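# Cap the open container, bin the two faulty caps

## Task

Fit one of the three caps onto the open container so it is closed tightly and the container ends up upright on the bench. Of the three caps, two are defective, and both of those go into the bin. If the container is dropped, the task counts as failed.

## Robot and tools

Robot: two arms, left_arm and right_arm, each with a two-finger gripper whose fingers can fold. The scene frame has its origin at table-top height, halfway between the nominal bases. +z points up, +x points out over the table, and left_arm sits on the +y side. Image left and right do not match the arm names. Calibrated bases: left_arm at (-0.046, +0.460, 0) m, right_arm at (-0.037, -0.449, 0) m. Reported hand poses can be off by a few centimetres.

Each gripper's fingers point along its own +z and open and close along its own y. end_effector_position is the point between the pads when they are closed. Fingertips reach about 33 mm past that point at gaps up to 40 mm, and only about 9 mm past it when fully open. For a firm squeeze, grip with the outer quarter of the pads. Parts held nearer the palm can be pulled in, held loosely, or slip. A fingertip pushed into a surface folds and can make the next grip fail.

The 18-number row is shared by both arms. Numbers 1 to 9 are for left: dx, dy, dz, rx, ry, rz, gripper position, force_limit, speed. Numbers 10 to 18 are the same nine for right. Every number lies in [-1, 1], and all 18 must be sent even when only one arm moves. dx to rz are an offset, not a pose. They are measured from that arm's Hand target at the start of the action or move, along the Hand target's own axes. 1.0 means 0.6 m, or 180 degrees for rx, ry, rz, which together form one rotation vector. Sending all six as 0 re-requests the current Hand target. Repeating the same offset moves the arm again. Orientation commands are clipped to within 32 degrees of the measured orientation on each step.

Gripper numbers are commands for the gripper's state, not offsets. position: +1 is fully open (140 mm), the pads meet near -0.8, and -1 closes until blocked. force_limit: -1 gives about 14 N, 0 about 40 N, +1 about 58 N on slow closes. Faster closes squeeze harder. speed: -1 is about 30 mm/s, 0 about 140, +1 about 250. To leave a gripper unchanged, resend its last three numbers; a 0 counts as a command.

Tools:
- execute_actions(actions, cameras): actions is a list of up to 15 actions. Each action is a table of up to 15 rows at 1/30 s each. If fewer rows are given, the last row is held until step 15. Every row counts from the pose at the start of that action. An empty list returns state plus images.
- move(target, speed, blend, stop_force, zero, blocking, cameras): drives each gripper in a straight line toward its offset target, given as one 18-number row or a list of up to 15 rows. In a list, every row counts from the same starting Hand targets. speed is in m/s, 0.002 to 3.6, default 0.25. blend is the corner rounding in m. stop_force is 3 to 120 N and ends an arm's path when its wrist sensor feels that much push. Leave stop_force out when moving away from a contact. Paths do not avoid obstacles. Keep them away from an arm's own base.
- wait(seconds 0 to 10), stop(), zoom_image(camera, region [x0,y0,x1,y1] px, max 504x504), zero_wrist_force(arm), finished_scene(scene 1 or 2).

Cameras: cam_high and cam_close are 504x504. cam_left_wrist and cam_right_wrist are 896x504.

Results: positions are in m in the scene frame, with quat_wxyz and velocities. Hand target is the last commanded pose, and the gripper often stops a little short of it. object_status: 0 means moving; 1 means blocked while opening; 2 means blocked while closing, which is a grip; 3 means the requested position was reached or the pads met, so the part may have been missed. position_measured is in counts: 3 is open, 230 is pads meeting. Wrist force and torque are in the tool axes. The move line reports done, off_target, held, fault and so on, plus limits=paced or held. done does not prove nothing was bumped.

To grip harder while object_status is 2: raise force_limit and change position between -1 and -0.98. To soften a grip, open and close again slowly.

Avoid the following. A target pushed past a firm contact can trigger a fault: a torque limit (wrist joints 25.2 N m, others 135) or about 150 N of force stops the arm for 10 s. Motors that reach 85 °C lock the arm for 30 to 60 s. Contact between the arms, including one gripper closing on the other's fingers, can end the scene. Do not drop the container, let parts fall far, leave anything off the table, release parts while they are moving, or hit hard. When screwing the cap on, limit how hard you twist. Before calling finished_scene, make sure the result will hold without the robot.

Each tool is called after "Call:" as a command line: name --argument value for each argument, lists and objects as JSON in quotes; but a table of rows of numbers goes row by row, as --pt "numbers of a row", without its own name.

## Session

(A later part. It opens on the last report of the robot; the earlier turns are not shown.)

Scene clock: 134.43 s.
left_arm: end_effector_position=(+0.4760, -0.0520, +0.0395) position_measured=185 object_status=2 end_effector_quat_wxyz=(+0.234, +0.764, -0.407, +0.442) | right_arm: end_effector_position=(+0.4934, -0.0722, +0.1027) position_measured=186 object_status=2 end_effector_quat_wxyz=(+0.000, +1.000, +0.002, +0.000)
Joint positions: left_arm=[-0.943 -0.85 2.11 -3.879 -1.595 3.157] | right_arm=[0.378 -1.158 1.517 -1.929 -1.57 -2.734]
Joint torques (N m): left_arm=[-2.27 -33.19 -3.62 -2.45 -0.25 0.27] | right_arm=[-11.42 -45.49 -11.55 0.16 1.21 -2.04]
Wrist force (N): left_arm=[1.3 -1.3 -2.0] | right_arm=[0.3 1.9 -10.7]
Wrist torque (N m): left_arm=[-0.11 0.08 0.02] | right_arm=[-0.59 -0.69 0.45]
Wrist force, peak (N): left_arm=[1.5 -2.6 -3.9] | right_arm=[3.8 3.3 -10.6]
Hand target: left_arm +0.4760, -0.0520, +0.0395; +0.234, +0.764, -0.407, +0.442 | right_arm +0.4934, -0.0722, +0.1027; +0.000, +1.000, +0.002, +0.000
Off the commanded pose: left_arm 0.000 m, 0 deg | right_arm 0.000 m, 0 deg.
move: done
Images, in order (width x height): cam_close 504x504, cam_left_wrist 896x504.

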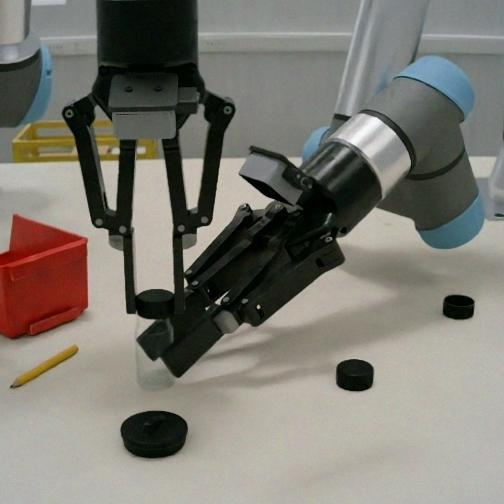

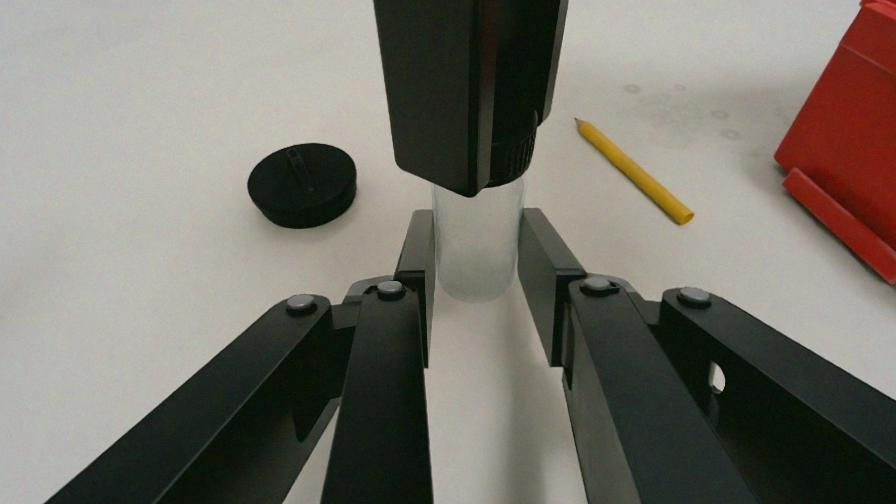

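Call:
move --target '[0,0,0,0,0,0,-1,0,-1,0,0,-0.0083,0,0,0,-1,0,-1]' --speed 0.05 --cameras '["cam_close","cam_left_wrist"]'

Call:
zoom_image --camera "cam_left_wrist" --region '[386, 50, 566, 230]'

Call:
zoom_image --camera "cam_close" --region '[90, 230, 230, 400]'

Call:
move --pt "0 0 0 0 0 0 -1 0 -1 0 0 0 0 0 0.5 -1 0 -1" --pt "0 0 0 0 0 0 -1 0 -1 0 0 0 0 0 1 -1 0 -1" --speed 0.6 --cameras '["cam_close","cam_left_wrist"]'

Call:
zoom_image --camera "cam_left_wrist" --region '[386, 50, 566, 230]'

Call:
zoom_image --camera "cam_close" --region '[90, 230, 230, 400]'

Scene clock: 136.37 s.
left_arm: end_effector_position=(+0.4760, -0.0520, +0.0395) position_measured=185 object_status=2 end_effector_quat_wxyz=(+0.234, +0.764, -0.407, +0.442) | right_arm: end_effector_position=(+0.4934, -0.0722, +0.1076) position_measured=186 object_status=2 end_effector_quat_wxyz=(+0.000, +1.000, +0.002, +0.000)
Joint positions: left_arm=[-0.943 -0.85 2.11 -3.879 -1.595 3.157] | right_arm=[0.378 -1.162 1.51 -1.918 -1.57 -2.734]
Joint torques (N m): left_arm=[-2.72 -33.35 -3.02 -2.47 -0.78 0] | right_arm=[-10.38 -53.09 -35.46 -0.33 1.16 -2.04]
Wrist force (N): left_arm=[1.2 -1.2 -2.6] | right_arm=[1.8 1.4 0.1]
Wrist torque (N m): left_arm=[-0.19 0.05 0.03] | right_arm=[-0.45 -0.78 0.42]
Wrist force, peak (N): left_arm=[0.9 -1.0 -3.4] | right_arm=[0.3 1.8 -11.0]
Hand target: left_arm +0.4760, -0.0520, +0.0395; +0.234, +0.764, -0.407, +0.442 | right_arm +0.4934, -0.0722, +0.1077; +0.000, +1.000, +0.002, +0.000
Off the commanded pose: left_arm 0.000 m, 0 deg | right_arm 0.000 m, 0 deg.
move: done
Images, in order (width x height): cam_close 504x504, cam_left_wrist 896x504.

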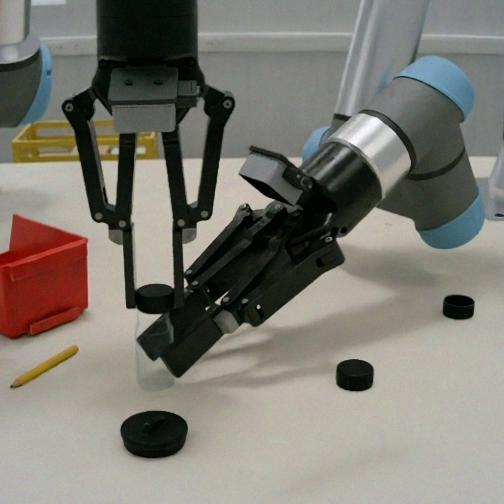

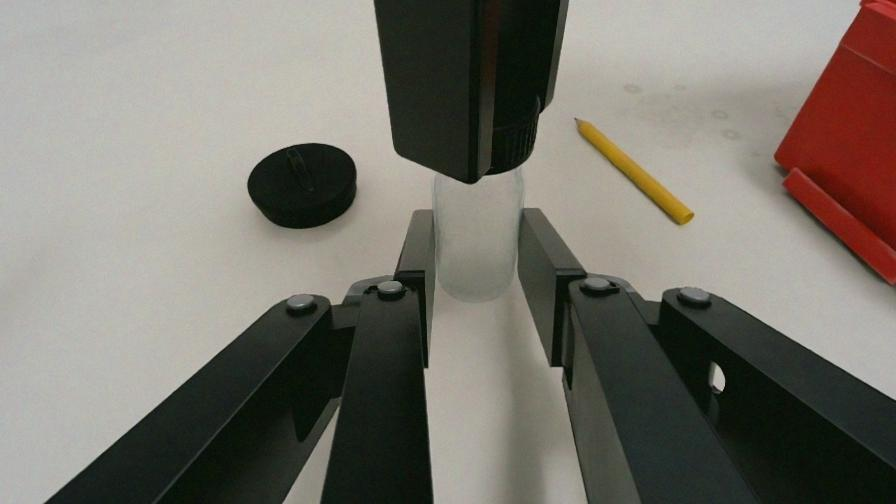

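Scaled by 2.800.

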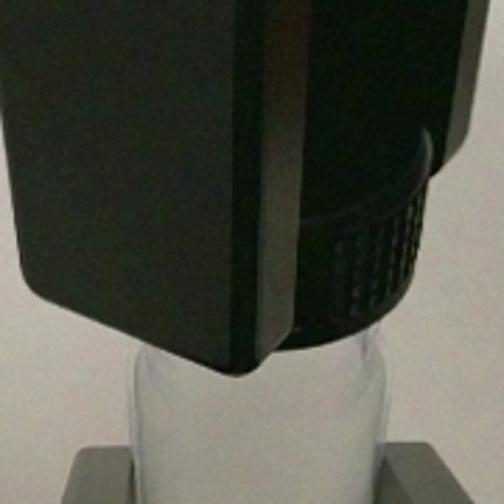

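Scaled by 2.965.

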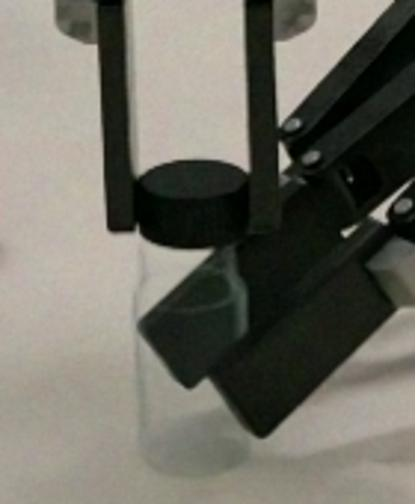

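Scene clock: 140.67 s.
left_arm: end_effector_position=(+0.4760, -0.0520, +0.0395) position_measured=185 object_status=2 end_effector_quat_wxyz=(+0.234, +0.764, -0.407, +0.442) | right_arm: end_effector_position=(+0.4934, -0.0722, +0.1077) position_measured=186 object_status=2 end_effector_quat_wxyz=(+0.000, -0.002, +1.000, +0.000)
Joint positions: left_arm=[-0.943 -0.85 2.11 -3.879 -1.595 3.157] | right_arm=[0.378 -1.162 1.51 -1.918 -1.57 0.407]
Joint torques (N m): left_arm=[-2.25 -33.58 -1.92 -2.77 -1.94 -0.1] | right_arm=[11.13 -32.19 -33.81 -0.32 -1.41 2.46]
Wrist force (N): left_arm=[0.9 -1.0 -2.7] | right_arm=[2.0 1.4 -0.2]
Wrist torque (N m): left_arm=[-0.12 0.10 0.03] | right_arm=[-0.43 -0.82 0.28]
Wrist force, peak (N): left_arm=[1.3 -1.2 -2.8] | right_arm=[2.3 1.5 0.0]
Hand target: left_arm +0.4760, -0.0520, +0.0395; +0.234, +0.764, -0.407, +0.442 | right_arm +0.4934, -0.0722, +0.1077; +0.000, -0.002, +1.000, +0.000
Off the commanded pose: left_arm 0.000 m, 0 deg | right_arm 0.000 m, 0 deg.
move: done
Images, in order (width x height): cam_close 504x504, cam_left_wrist 896x504.

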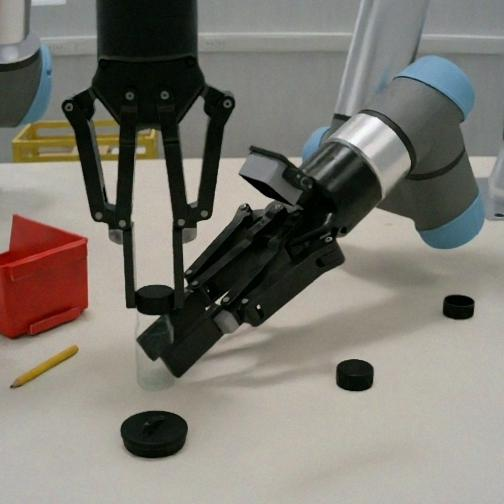

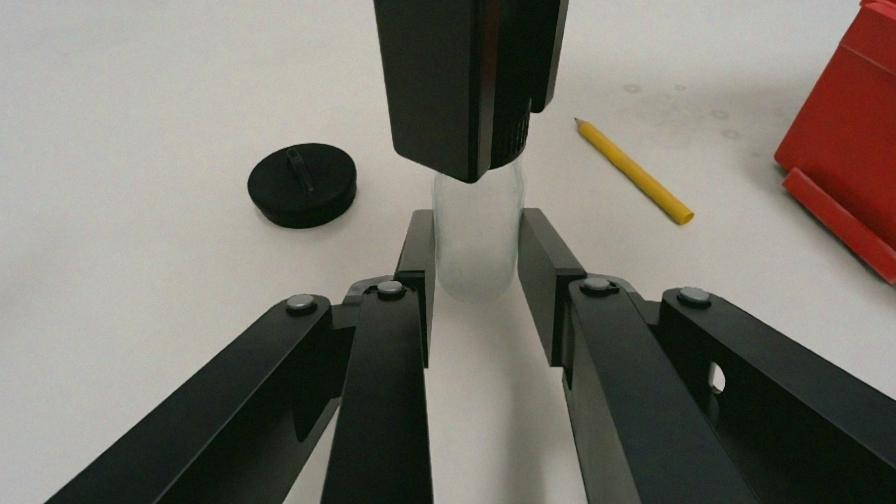

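Scaled by 2.800.

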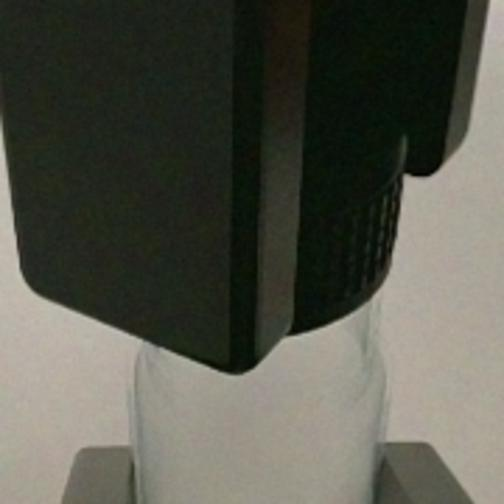

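Scaled by 2.965.

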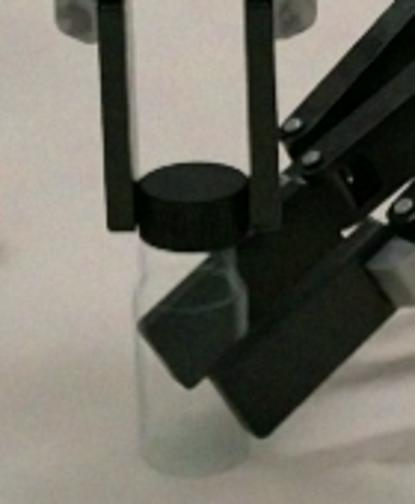

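Call:
move --pt "0 0 0 0 0 0 -1 0 -1 0 0 0 0 0 -0.5 -1 0 -1" --pt "0 0 0 0 0 0 -1 0 -1 0 0 0 0 0 -1 -1 0 -1" --speed 0.8 --blend '[0.01,0]'

Call:
move --target '[0,0,0,0,0,0,-1,0,-1,0,0,0.0167,0,0,0,-1,0,-1]' --speed 0.008 --stop_force 4

Scene clock: 144.53 s.
left_arm: end_effector_position=(+0.4760, -0.0520, +0.0395) position_measured=185 object_status=2 end_effector_quat_wxyz=(+0.234, +0.764, -0.407, +0.442) | right_arm: end_effector_position=(+0.4934, -0.0722, +0.1077) position_measured=186 object_status=2 end_effector_quat_wxyz=(+0.000, +1.000, +0.002, +0.000)
Joint positions: left_arm=[-0.943 -0.85 2.11 -3.879 -1.595 3.157] | right_arm=[0.378 -1.162 1.51 -1.918 -1.57 -2.734]
Joint torques (N m): left_arm=[-1.77 -35 -3.4 -2.76 -2.24 -0.18] | right_arm=[-11.72 -49.13 -33.71 -0.45 1.06 -2.26]
Wrist force (N): left_arm=[0.9 -1.1 -2.7] | right_arm=[1.6 1.3 0.0]
Wrist torque (N m): left_arm=[-0.17 0.08 0.03] | right_arm=[-0.46 -0.73 0.41]
Wrist force, peak (N): left_arm=[1.1 -1.3 -2.8] | right_arm=[2.0 1.6 0.0]
Hand target: left_arm +0.4760, -0.0520, +0.0395; +0.234, +0.764, -0.407, +0.442 | right_arm +0.4934, -0.0722, +0.1077; +0.000, +1.000, +0.002, +0.000
Off the commanded pose: left_arm 0.000 m, 0 deg | right_arm 0.000 m, 0 deg.
move: done

Scene clock: 146.50 s.
left_arm: end_effector_position=(+0.4760, -0.0520, +0.0395) position_measured=185 object_status=2 end_effector_quat_wxyz=(+0.234, +0.764, -0.407, +0.442) | right_arm: end_effector_position=(+0.4934, -0.0722, +0.1029) position_measured=186 object_status=2 end_effector_quat_wxyz=(+0.000, +1.000, +0.002, -0.001)
Joint positions: left_arm=[-0.943 -0.85 2.11 -3.879 -1.595 3.157] | right_arm=[0.378 -1.158 1.517 -1.929 -1.57 -2.734]
Joint torques (N m): left_arm=[-0.33 -34.71 -3.02 -2.6 -2.21 -0.13] | right_arm=[-11.64 -49.93 -31.49 -0.21 1.02 -2.27]
Wrist force (N): left_arm=[1.0 -0.6 -2.2] | right_arm=[2.0 1.4 -4.7]
Wrist torque (N m): left_arm=[-0.18 0.11 0.04] | right_arm=[-0.44 -0.78 0.42]
Wrist force, peak (N): left_arm=[2.1 -2.5 0.3] | right_arm=[-1.9 2.4 -14.9]
Hand target: left_arm +0.4760, -0.0520, +0.0395; +0.234, +0.764, -0.407, +0.442 | right_arm +0.4934, -0.0722, +0.1029; +0.000, +1.000, +0.002, -0.001 (not the last commanded pose)
Off the commanded pose: left_arm 0.000 m, 0 deg | right_arm 0.005 m, 0 deg.
move: contact (right_arm)

Call:
move --target '[0,0,0,0,0,0,-1,0,-1,0,0,0,0,0,0,-0.38,0,-1]' --speed 0.05 --cameras '["cam_close","cam_left_wrist","cam_right_wrist"]'

Call:
zoom_image --camera "cam_left_wrist" --region '[386, 80, 566, 260]'

Call:
zoom_image --camera "cam_close" --region '[90, 230, 230, 400]'

Call:
zoom_image --camera "cam_right_wrist" --region '[400, 130, 550, 280]'

Scene clock: 147.30 s.
left_arm: end_effector_position=(+0.4760, -0.0520, +0.0395) position_measured=185 object_status=2 end_effector_quat_wxyz=(+0.234, +0.764, -0.407, +0.442) | right_arm: end_effector_position=(+0.4934, -0.0722, +0.1029) position_measured=177 object_status=0 end_effector_quat_wxyz=(+0.000, +1.000, +0.002, -0.001)
Joint positions: left_arm=[-0.943 -0.85 2.11 -3.879 -1.595 3.157] | right_arm=[0.378 -1.158 1.517 -1.929 -1.57 -2.734]
Joint torques (N m): left_arm=[-1.92 -34.95 -2.78 -2.52 -1.92 -0.1] | right_arm=[-10.4 -48.82 -31.67 -1.55 0.75 -2.1]
Wrist force (N): left_arm=[1.1 -0.8 -2.3] | right_arm=[1.8 1.4 -0.2]
Wrist torque (N m): left_arm=[-0.14 0.09 0.04] | right_arm=[-0.44 -0.77 0.42]
Wrist force, peak (N): left_arm=[1.0 -0.6 -3.2] | right_arm=[1.8 1.1 -4.7]
Hand target: left_arm +0.4760, -0.0520, +0.0395; +0.234, +0.764, -0.407, +0.442 | right_arm +0.4934, -0.0722, +0.1029; +0.000, +1.000, +0.002, -0.001
Off the commanded pose: left_arm 0.000 m, 0 deg | right_arm 0.000 m, 0 deg.
move: done
Images, in order (width x height): cam_close 504x504, cam_left_wrist 896x504, cam_right_wrist 896x504.

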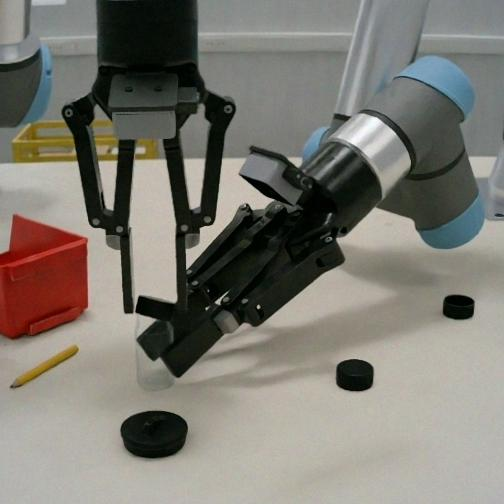

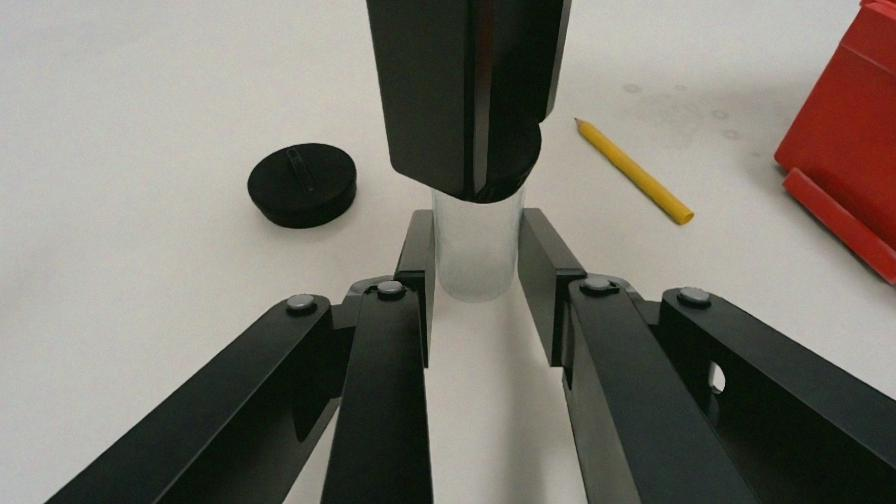

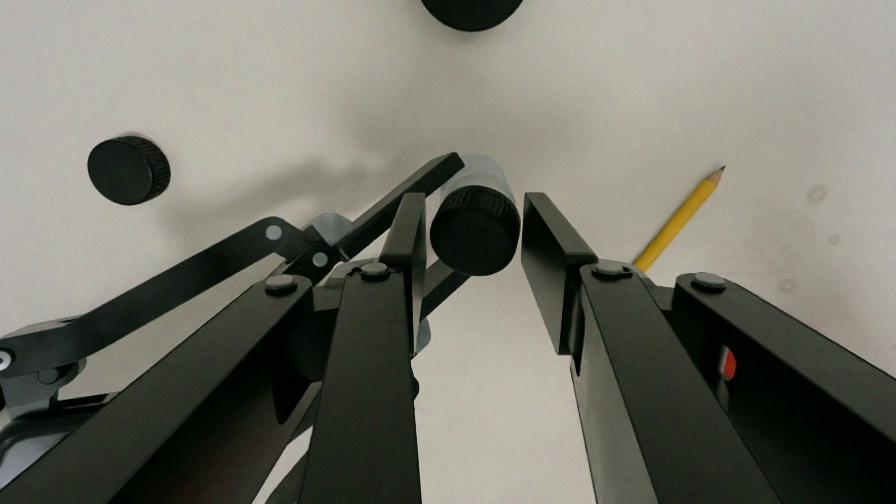

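Scaled by 2.800.

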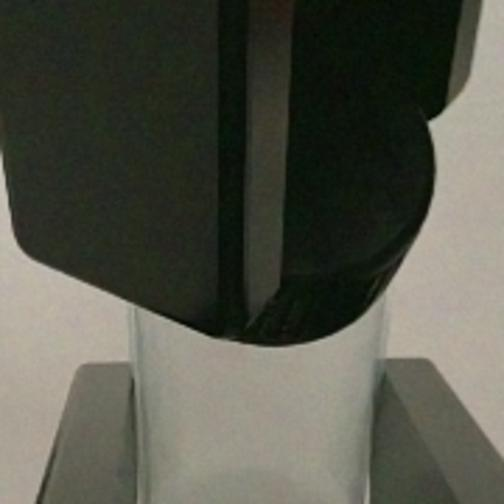

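Scaled by 2.965.

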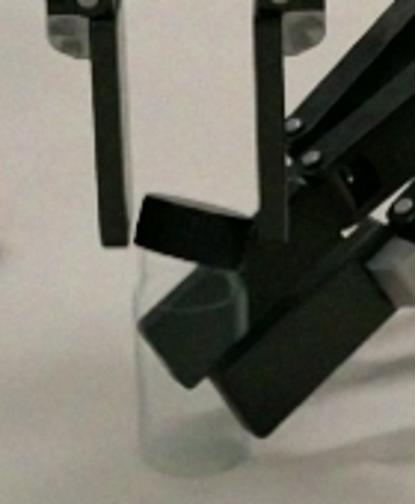

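Scaled by 3.360.

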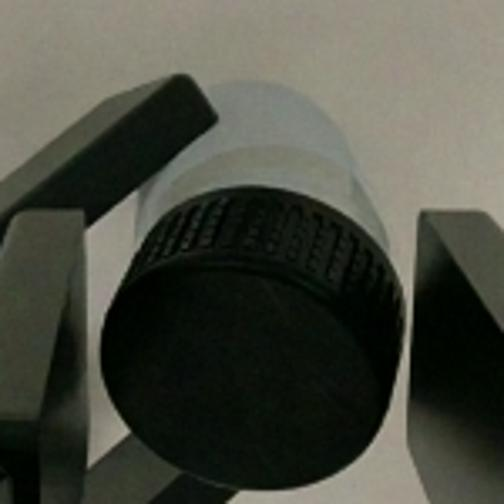

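Call:
move --target '[0,0,0,0,0,0,-1,0,-1,-0.0024,0,0,0,0,0,-0.38,0,-1]' --speed 0.02

Call:
execute_actions --actions '[[[0,0,0,0,0,0,-1,0,-1,0,0,0,0,0,0,-1,0,-1]],[[0,0,0,0,0,0,-1,0,-1,0,0,0,0,0,0,-1,0,-1]]]' --cameras '["cam_close","cam_left_wrist","cam_right_wrist"]'

Call:
zoom_image --camera "cam_left_wrist" --region '[386, 80, 566, 260]'

Call:
zoom_image --camera "cam_close" --region '[90, 230, 230, 400]'

Call:
zoom_image --camera "cam_right_wrist" --region '[400, 130, 550, 280]'

Scene clock: 150.27 s.
left_arm: end_effector_position=(+0.4760, -0.0520, +0.0395) position_measured=185 object_status=2 end_effector_quat_wxyz=(+0.234, +0.764, -0.407, +0.442) | right_arm: end_effector_position=(+0.4920, -0.0722, +0.1029) position_measured=177 object_status=3 end_effector_quat_wxyz=(+0.000, +1.000, +0.002, -0.001)
Joint positions: left_arm=[-0.943 -0.85 2.11 -3.879 -1.595 3.157] | right_arm=[0.379 -1.161 1.52 -1.93 -1.57 -2.733]
Joint torques (N m): left_arm=[-1.24 -35.51 -2.48 -2.84 -2.02 -0.21] | right_arm=[11.01 -53.43 -16.81 -4.8 -0.04 2.3]
Wrist force (N): left_arm=[1.3 -0.8 -2.0] | right_arm=[1.8 1.5 -0.2]
Wrist torque (N m): left_arm=[-0.15 0.04 0.04] | right_arm=[-0.43 -0.78 0.29]
Wrist force, peak (N): left_arm=[1.3 -0.8 -2.5] | right_arm=[1.8 1.7 0.1]
Hand target: left_arm +0.4760, -0.0520, +0.0395; +0.234, +0.764, -0.407, +0.442 | right_arm +0.4919, -0.0722, +0.1029; +0.000, +1.000, +0.002, -0.001
Off the commanded pose: left_arm 0.000 m, 0 deg | right_arm 0.000 m, 0 deg.
move: done

Scene clock: 151.47 s.
left_arm: end_effector_position=(+0.4760, -0.0520, +0.0395) position_measured=185 object_status=2 end_effector_quat_wxyz=(+0.234, +0.764, -0.407, +0.442) | right_arm: end_effector_position=(+0.4919, -0.0722, +0.1029) position_measured=185 object_status=2 end_effector_quat_wxyz=(+0.000, +1.000, +0.002, -0.001)
Joint positions: left_arm=[-0.943 -0.85 2.11 -3.879 -1.595 3.157] | right_arm=[0.379 -1.161 1.521 -1.93 -1.57 -2.733]
Joint torques (N m): left_arm=[-0.98 -36.15 -1.29 -2.76 -2.15 -0.38] | right_arm=[11.99 -50.61 -15.78 -4.95 -0.41 2.31]
Wrist force (N): left_arm=[1.0 -0.9 -3.0] | right_arm=[2.0 2.2 -0.9]
Wrist torque (N m): left_arm=[-0.17 0.11 0.02] | right_arm=[-0.48 -0.75 0.30]
Wrist force, peak (N): left_arm=[1.0 -0.9 -3.0] | right_arm=[2.1 2.4 -0.8]
Hand target: left_arm +0.4760, -0.0520, +0.0395; +0.234, +0.764, -0.407, +0.442 | right_arm +0.4919, -0.0722, +0.1029; +0.000, +1.000, +0.002, -0.001
Off the commanded pose: left_arm 0.000 m, 0 deg | right_arm 0.000 m, 0 deg.
Step readings (end_effector_position of left_arm | right_arm):
0: (+0.4760, -0.0520, +0.0395) | (+0.4920, -0.0722, +0.1029)
1: (+0.4760, -0.0520, +0.0395) | (+0.4920, -0.0722, +0.1029)
2: (+0.4760, -0.0520, +0.0395) | (+0.4920, -0.0722, +0.1029)
4: (+0.4760, -0.0520, +0.0395) | (+0.4920, -0.0722, +0.1029)
8: (+0.4760, -0.0520, +0.0395) | (+0.4920, -0.0722, +0.1029)
15: (+0.4760, -0.0520, +0.0395) | (+0.4919, -0.0722, +0.1029)
16: (+0.4760, -0.0520, +0.0395) | (+0.4919, -0.0722, +0.1029)
17: (+0.4760, -0.0520, +0.0395) | (+0.4919, -0.0722, +0.1029)
19: (+0.4760, -0.0520, +0.0395) | (+0.4919, -0.0722, +0.1029)
23: (+0.4760, -0.0520, +0.0395) | (+0.4919, -0.0722, +0.1029)
30: (+0.4760, -0.0520, +0.0395) | (+0.4919, -0.0722, +0.1029)
Images, in order (width x height): cam_close 504x504, cam_left_wrist 896x504, cam_right_wrist 896x504.

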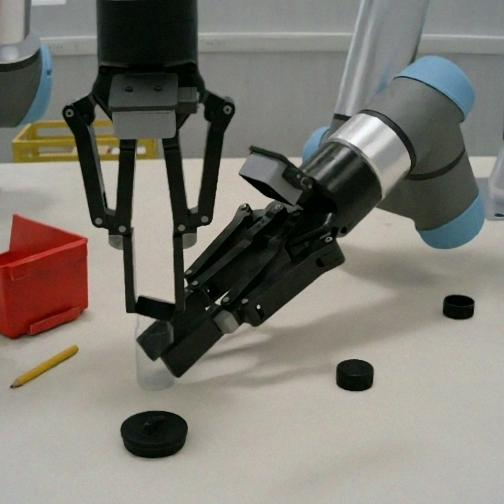

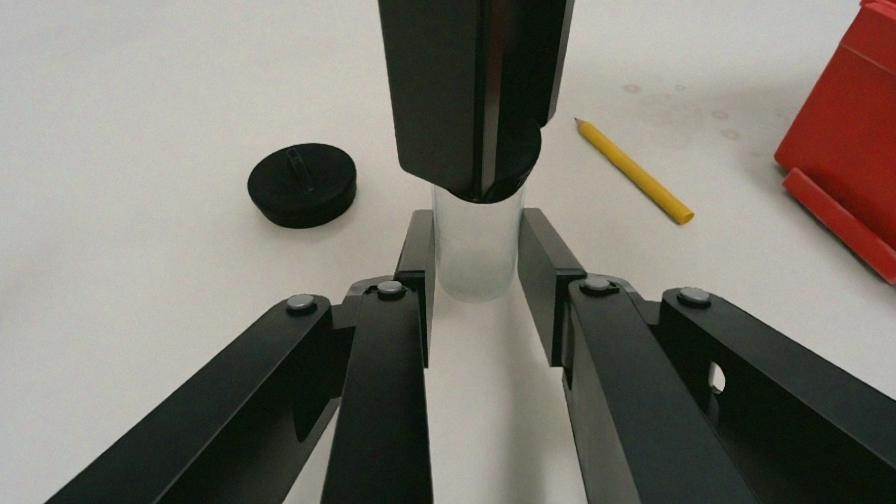

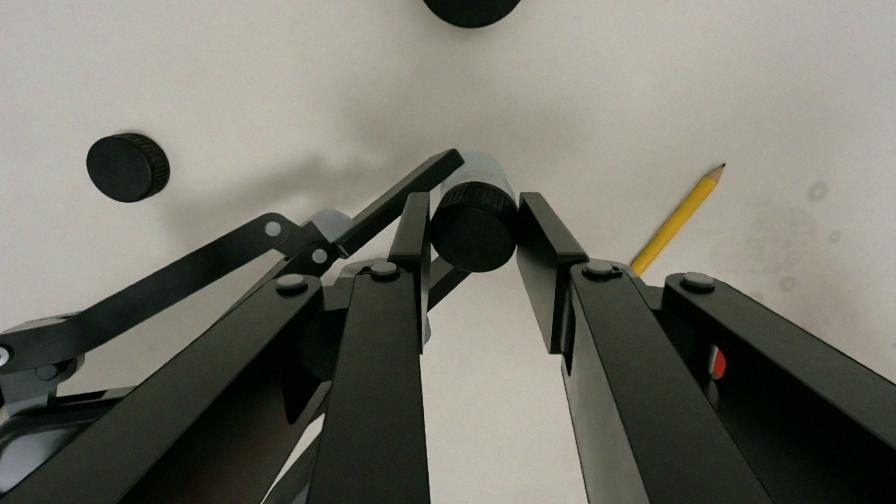

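Scaled by 2.800.

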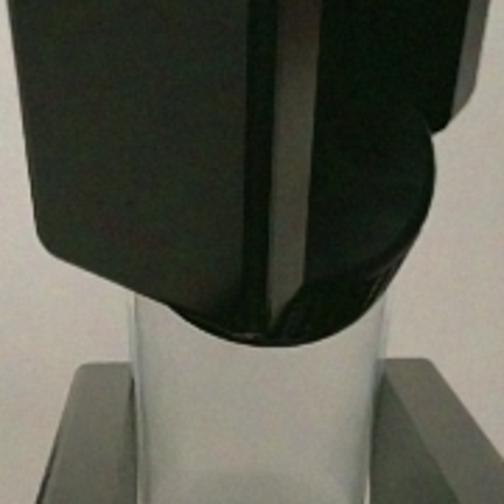

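Scaled by 2.965.

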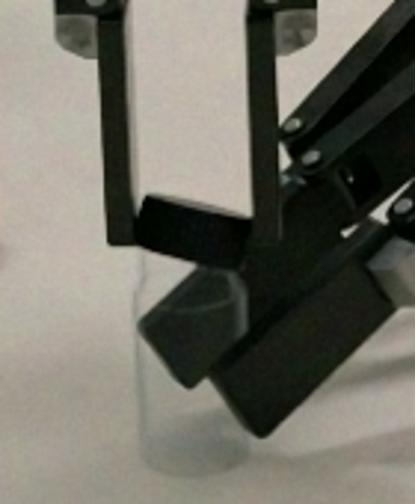

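Scaled by 3.360.

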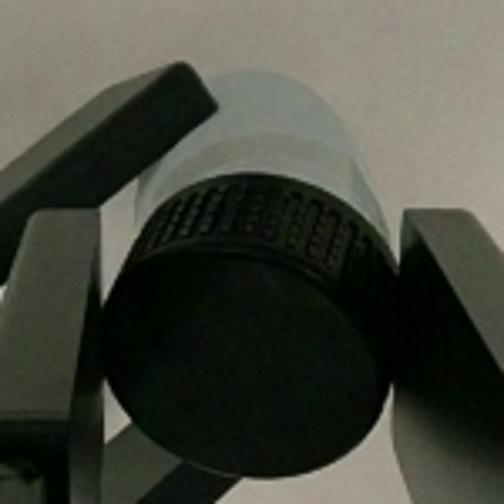

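Call:
move --pt "0 0 0 0 0 0 -1 0 -1 0 0 -0.0667 0 0 0 -1 0 -1" --pt "0 0 0 0 0 0 -1 0 -1 0.0967 0.1633 -0.0667 0 0 0 -1 0 -1" --pt "0 0 0 0 0 0 -1 0 -1 0.0967 0.1633 0.08 0 0 0 -1 0 -1" --speed '[0.05,0.2,0.2]' --blend '[0.01,0.03,0]' --cameras '["cam_close","cam_left_wrist","cam_right_wrist"]'

Call:
zoom_image --camera "cam_right_wrist" --region '[400, 130, 550, 280]'

Call:
zoom_image --camera "cam_left_wrist" --region '[386, 80, 566, 260]'

Scene clock: 154.60 s.
left_arm: end_effector_position=(+0.4760, -0.0520, +0.0395) position_measured=185 object_status=2 end_effector_quat_wxyz=(+0.234, +0.764, -0.407, +0.442) | right_arm: end_effector_position=(+0.5502, -0.1699, +0.0549) position_measured=185 object_status=2 end_effector_quat_wxyz=(+0.000, +1.000, +0.002, -0.001)
Joint positions: left_arm=[-0.943 -0.85 2.11 -3.879 -1.595 3.157] | right_arm=[0.204 -1.113 1.584 -2.04 -1.57 -2.908]
Joint torques (N m): left_arm=[-1.51 -35.87 -1.63 -2.66 -2.19 -0.11] | right_arm=[-11.51 -33.61 -13.59 -4.98 1.17 -1.99]
Wrist force (N): left_arm=[1.1 -0.7 -2.3] | right_arm=[2.1 1.1 -0.3]
Wrist torque (N m): left_arm=[-0.16 0.08 0.03] | right_arm=[-0.48 -0.81 0.43]
Wrist force, peak (N): left_arm=[1.1 -0.7 -3.0] | right_arm=[2.4 2.1 -0.8]
Hand target: left_arm +0.4760, -0.0520, +0.0395; +0.234, +0.764, -0.407, +0.442 | right_arm +0.5503, -0.1699, +0.0548; +0.000, +1.000, +0.002, -0.001
Off the commanded pose: left_arm 0.000 m, 0 deg | right_arm 0.000 m, 0 deg.
move: done
Images, in order (width x height): cam_close 504x504, cam_left_wrist 896x504, cam_right_wrist 896x504.

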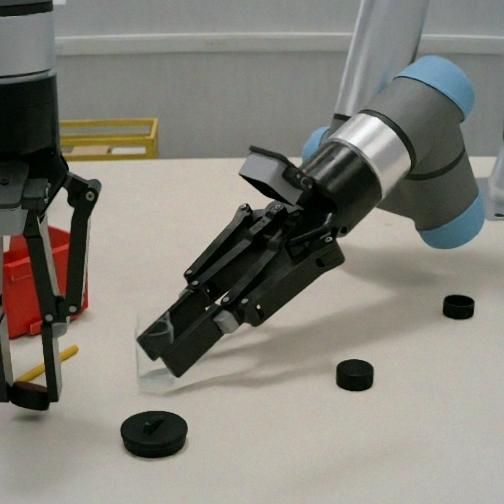

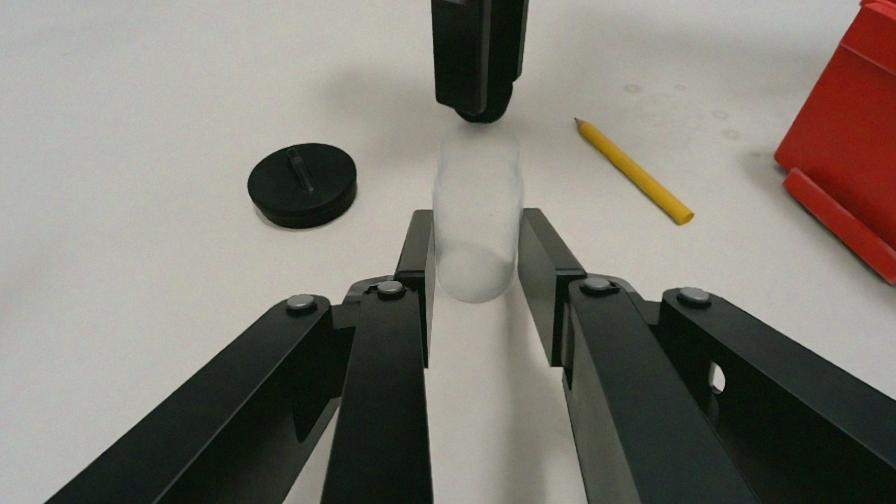

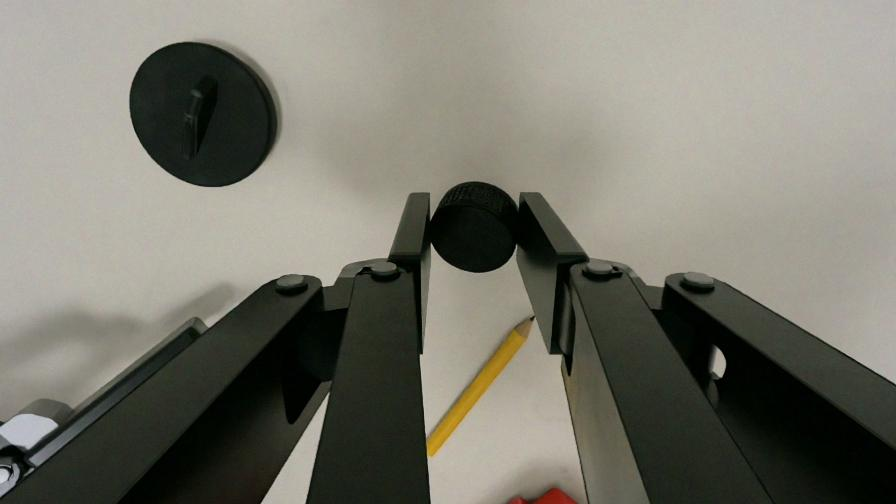

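Scaled by 3.360.

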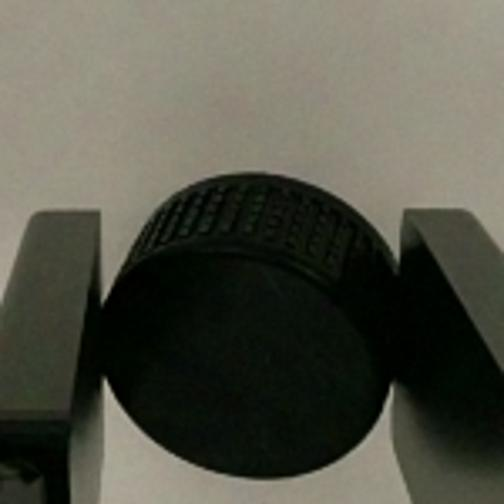

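Scaled by 2.800.

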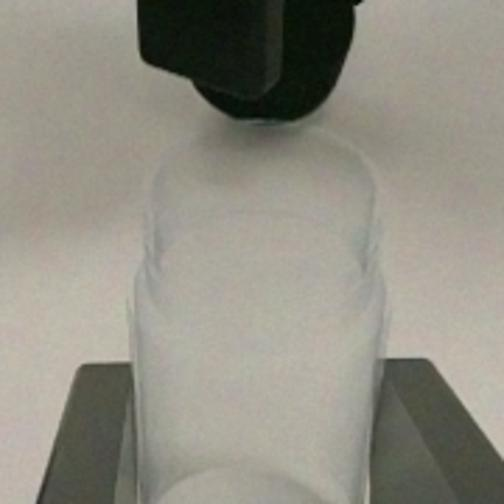

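Call:
move --target '[0,0,0,0,0,0,-1,0,-1,0,0,0.035,0,0,0,-1,0,-1]' --speed 0.012 --stop_force 4 --cameras '["cam_close","cam_right_wrist"]'

Call:
zoom_image --camera "cam_close" --region '[0, 330, 100, 430]'

Scene clock: 156.73 s.
left_arm: end_effector_position=(+0.4760, -0.0520, +0.0395) position_measured=185 object_status=2 end_effector_quat_wxyz=(+0.234, +0.764, -0.407, +0.442) | right_arm: end_effector_position=(+0.5503, -0.1699, +0.0478) position_measured=185 object_status=2 end_effector_quat_wxyz=(+0.000, +1.000, +0.002, +0.000)
Joint positions: left_arm=[-0.943 -0.85 2.11 -3.879 -1.595 3.157] | right_arm=[0.204 -1.106 1.592 -2.056 -1.57 -2.908]
Joint torques (N m): left_arm=[-1.07 -35.98 -3.32 -2.75 -1.89 -0.23] | right_arm=[-9.47 -53.31 -33.63 -0.74 1.26 -1.49]
Wrist force (N): left_arm=[1.2 -0.8 -2.1] | right_arm=[1.8 1.0 -0.8]
Wrist torque (N m): left_arm=[-0.17 0.07 0.03] | right_arm=[-0.52 -0.79 0.42]
Wrist force, peak (N): left_arm=[1.3 -0.8 -2.4] | right_arm=[3.8 0.9 -4.6]
Hand target: left_arm +0.4760, -0.0520, +0.0395; +0.234, +0.764, -0.407, +0.442 | right_arm +0.5503, -0.1699, +0.0478; +0.000, +1.000, +0.002, +0.000 (not the last commanded pose)
Off the commanded pose: left_arm 0.000 m, 0 deg | right_arm 0.014 m, 0 deg.
move: contact (right_arm)
Images, in order (width x height): cam_close 504x504, cam_right_wrist 896x504.

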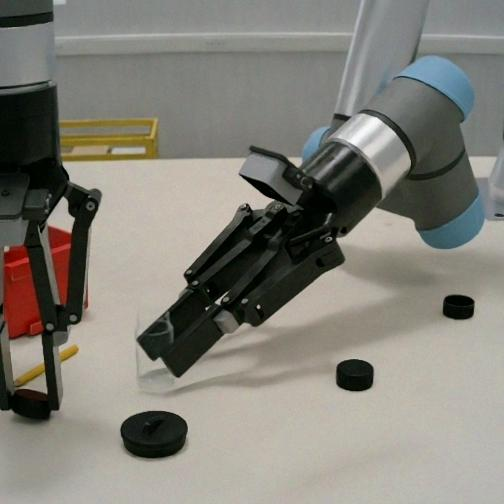

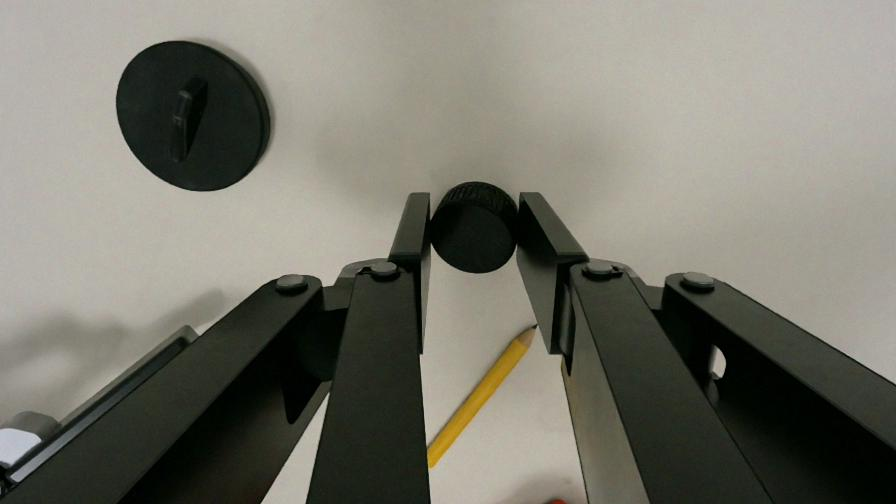

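Scaled by 5.040.

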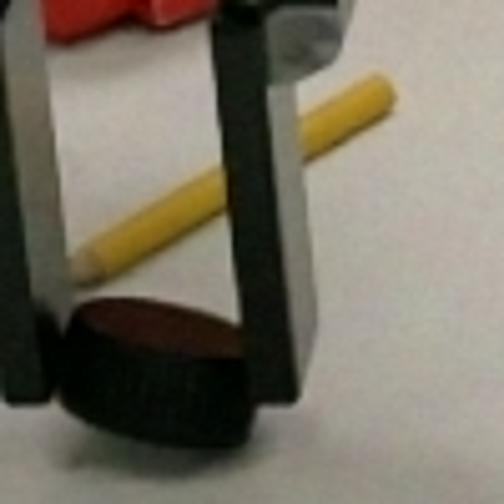

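Call:
move --target '[0,0,0,0,0,0,-1,0,-1,0,0,0,0,0,0,-0.3,0,-1]' --speed 0.05 --cameras '["cam_close","cam_right_wrist"]'

Call:
zoom_image --camera "cam_close" --region '[0, 330, 100, 430]'

Call:
zoom_image --camera "cam_right_wrist" --region '[400, 130, 550, 280]'

Scene clock: 157.60 s.
left_arm: end_effector_position=(+0.4760, -0.0520, +0.0395) position_measured=185 object_status=2 end_effector_quat_wxyz=(+0.234, +0.764, -0.407, +0.442) | right_arm: end_effector_position=(+0.5503, -0.1699, +0.0478) position_measured=167 object_status=0 end_effector_quat_wxyz=(+0.000, +1.000, +0.002, +0.000)
Joint positions: left_arm=[-0.943 -0.85 2.11 -3.879 -1.595 3.157] | right_arm=[0.204 -1.106 1.592 -2.056 -1.57 -2.908]
Joint torques (N m): left_arm=[-1.12 -35.54 -2.94 -2.78 -2.02 -0.23] | right_arm=[-8.97 -53.72 -32.6 -0.98 0.74 -1.47]
Wrist force (N): left_arm=[1.3 -0.9 -2.3] | right_arm=[1.8 1.2 -0.2]
Wrist torque (N m): left_arm=[-0.19 0.05 0.02] | right_arm=[-0.46 -0.75 0.43]
Wrist force, peak (N): left_arm=[1.3 -0.9 -2.4] | right_arm=[2.0 1.2 -0.3]
Hand target: left_arm +0.4760, -0.0520, +0.0395; +0.234, +0.764, -0.407, +0.442 | right_arm +0.5503, -0.1699, +0.0478; +0.000, +1.000, +0.002, +0.000
Off the commanded pose: left_arm 0.000 m, 0 deg | right_arm 0.000 m, 0 deg.
move: done
Images, in order (width x height): cam_close 504x504, cam_right_wrist 896x504.

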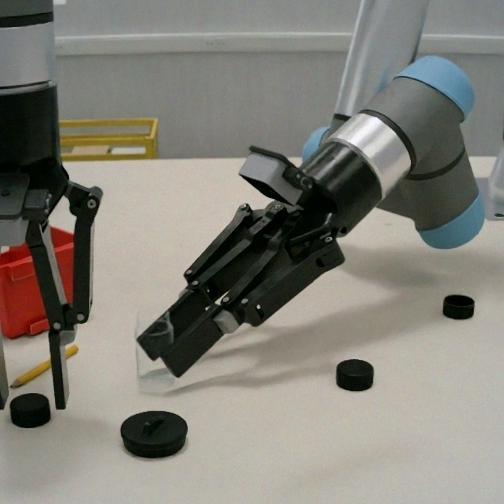

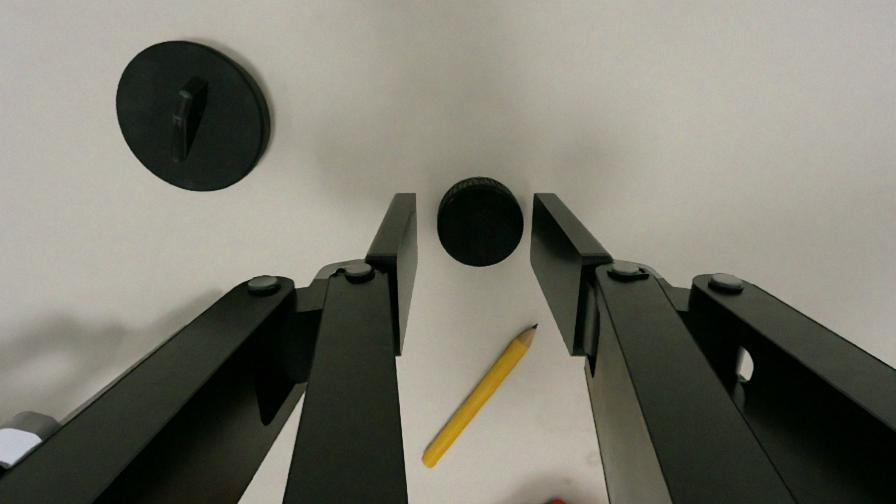

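Scaled by 5.040.

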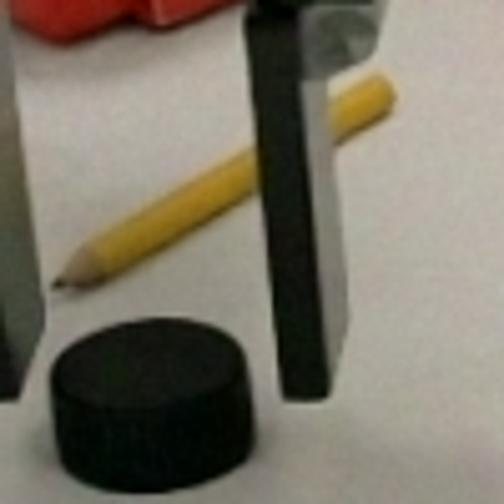

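Scaled by 3.360.

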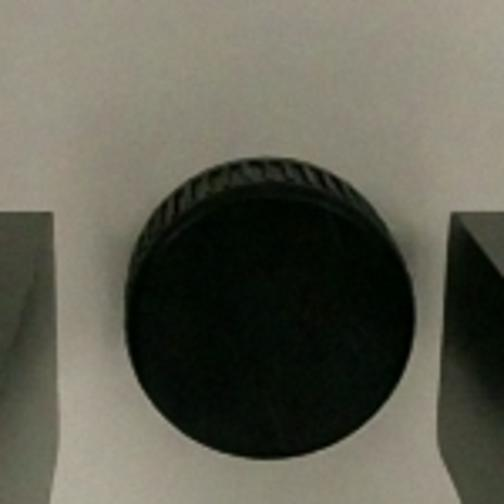

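Call:
move --target '[0,0,0,0,0,0,-1,0,-1,-0.0035,0.0043,0.0165,0,0,0,-0.3,0,-1]' --speed 0.05 --cameras '["cam_right_wrist"]'

Call:
zoom_image --camera "cam_right_wrist" --region '[400, 130, 550, 280]'

Call:
execute_actions --actions '[[[0,0,0,0,0,0,-1,0,-1,0,0,0,0,0,0,-1,0,-1]],[[0,0,0,0,0,0,-1,0,-1,0,0,0,0,0,0,-1,0,-1]]]' --cameras '["cam_right_wrist"]'

Call:
zoom_image --camera "cam_right_wrist" --region '[400, 130, 550, 280]'

Scene clock: 159.17 s.
left_arm: end_effector_position=(+0.4760, -0.0520, +0.0395) position_measured=185 object_status=2 end_effector_quat_wxyz=(+0.234, +0.764, -0.407, +0.442) | right_arm: end_effector_position=(+0.5482, -0.1725, +0.0381) position_measured=167 object_status=3 end_effector_quat_wxyz=(+0.000, +1.000, +0.002, +0.000)
Joint positions: left_arm=[-0.943 -0.85 2.11 -3.879 -1.595 3.157] | right_arm=[0.201 -1.101 1.613 -2.082 -1.57 -2.911]
Joint torques (N m): left_arm=[-1.7 -36.12 -3.23 -2.94 -1.86 -0.1] | right_arm=[-10 -33.54 -15.39 -4.78 -0.08 -2.29]
Wrist force (N): left_arm=[1.2 -0.7 -2.3] | right_arm=[2.0 1.3 -0.3]
Wrist torque (N m): left_arm=[-0.14 0.08 0.03] | right_arm=[-0.45 -0.79 0.43]
Wrist force, peak (N): left_arm=[1.0 -0.8 -2.5] | right_arm=[2.3 1.3 -0.4]
Hand target: left_arm +0.4760, -0.0520, +0.0395; +0.234, +0.764, -0.407, +0.442 | right_arm +0.5482, -0.1725, +0.0379; +0.000, +1.000, +0.002, +0.000
Off the commanded pose: left_arm 0.000 m, 0 deg | right_arm 0.000 m, 0 deg.
move: done
Images, in order (width x height): cam_right_wrist 896x504.

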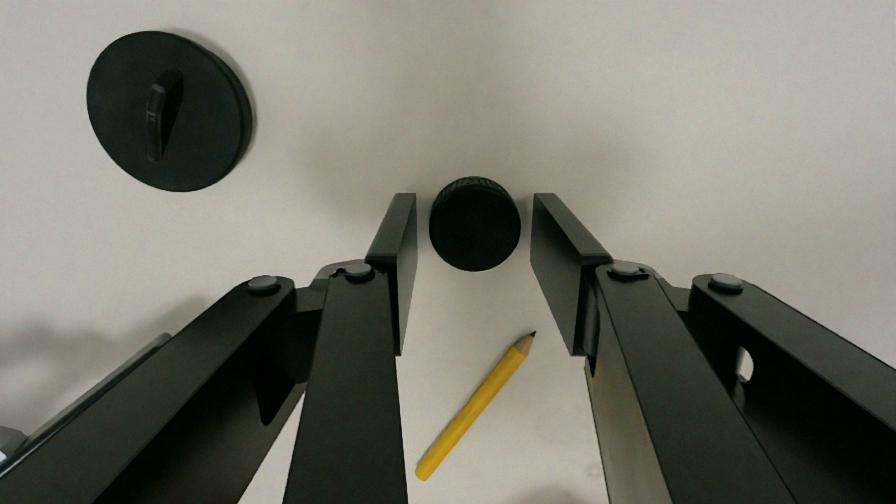

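Scaled by 3.360.

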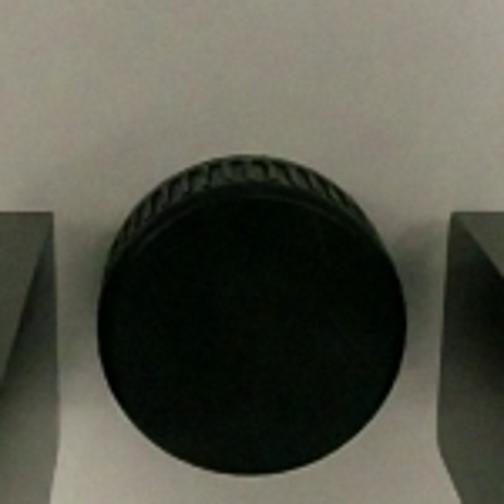

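Scene clock: 160.37 s.
left_arm: end_effector_position=(+0.4760, -0.0520, +0.0395) position_measured=185 object_status=2 end_effector_quat_wxyz=(+0.234, +0.764, -0.407, +0.442) | right_arm: end_effector_position=(+0.5482, -0.1725, +0.0379) position_measured=186 object_status=2 end_effector_quat_wxyz=(+0.000, +1.000, +0.002, +0.000)
Joint positions: left_arm=[-0.943 -0.85 2.11 -3.879 -1.595 3.157] | right_arm=[0.201 -1.101 1.613 -2.083 -1.57 -2.911]
Joint torques (N m): left_arm=[-1.23 -35.5 -3.58 -2.81 -2.22 -0.27] | right_arm=[-11.52 -32.07 -12.96 -4.86 -0.33 -2.19]
Wrist force (N): left_arm=[1.1 -0.8 -2.2] | right_arm=[-2.8 1.8 -13.4]
Wrist torque (N m): left_arm=[-0.17 0.08 0.02] | right_arm=[-0.48 -0.74 0.44]
Wrist force, peak (N): left_arm=[1.3 -0.9 -2.4] | right_arm=[-2.8 1.8 -13.6]
Hand target: left_arm +0.4760, -0.0520, +0.0395; +0.234, +0.764, -0.407, +0.442 | right_arm +0.5482, -0.1725, +0.0379; +0.000, +1.000, +0.002, +0.000
Off the commanded pose: left_arm 0.000 m, 0 deg | right_arm 0.000 m, 0 deg.
Step readings (end_effector_position of left_arm | right_arm):
0: (+0.4760, -0.0520, +0.0395) | (+0.5482, -0.1725, +0.0381)
1: (+0.4760, -0.0520, +0.0395) | (+0.5482, -0.1725, +0.0380)
2: (+0.4760, -0.0520, +0.0395) | (+0.5482, -0.1725, +0.0380)
4: (+0.4760, -0.0520, +0.0395) | (+0.5482, -0.1725, +0.0380)
8: (+0.4760, -0.0520, +0.0395) | (+0.5482, -0.1725, +0.0380)
15: (+0.4760, -0.0520, +0.0395) | (+0.5482, -0.1725, +0.0379)
16: (+0.4760, -0.0520, +0.0395) | (+0.5482, -0.1725, +0.0379)
17: (+0.4760, -0.0520, +0.0395) | (+0.5482, -0.1725, +0.0379)
19: (+0.4760, -0.0520, +0.0395) | (+0.5482, -0.1725, +0.0379)
23: (+0.4760, -0.0520, +0.0395) | (+0.5482, -0.1725, +0.0379)
30: (+0.4760, -0.0520, +0.0395) | (+0.5482, -0.1725, +0.0379)
Images, in order (width x height): cam_right_wrist 896x504.

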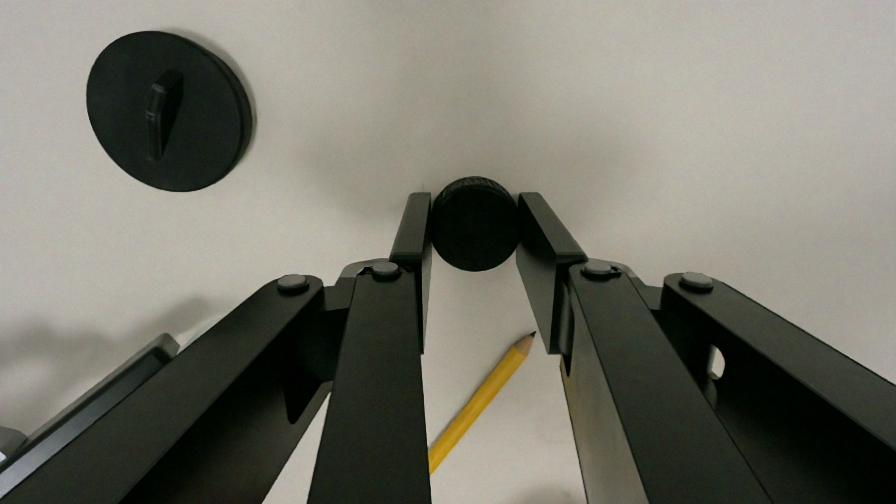

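Scaled by 3.360.

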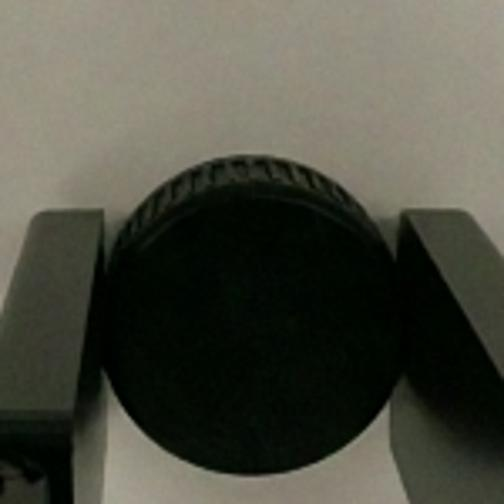

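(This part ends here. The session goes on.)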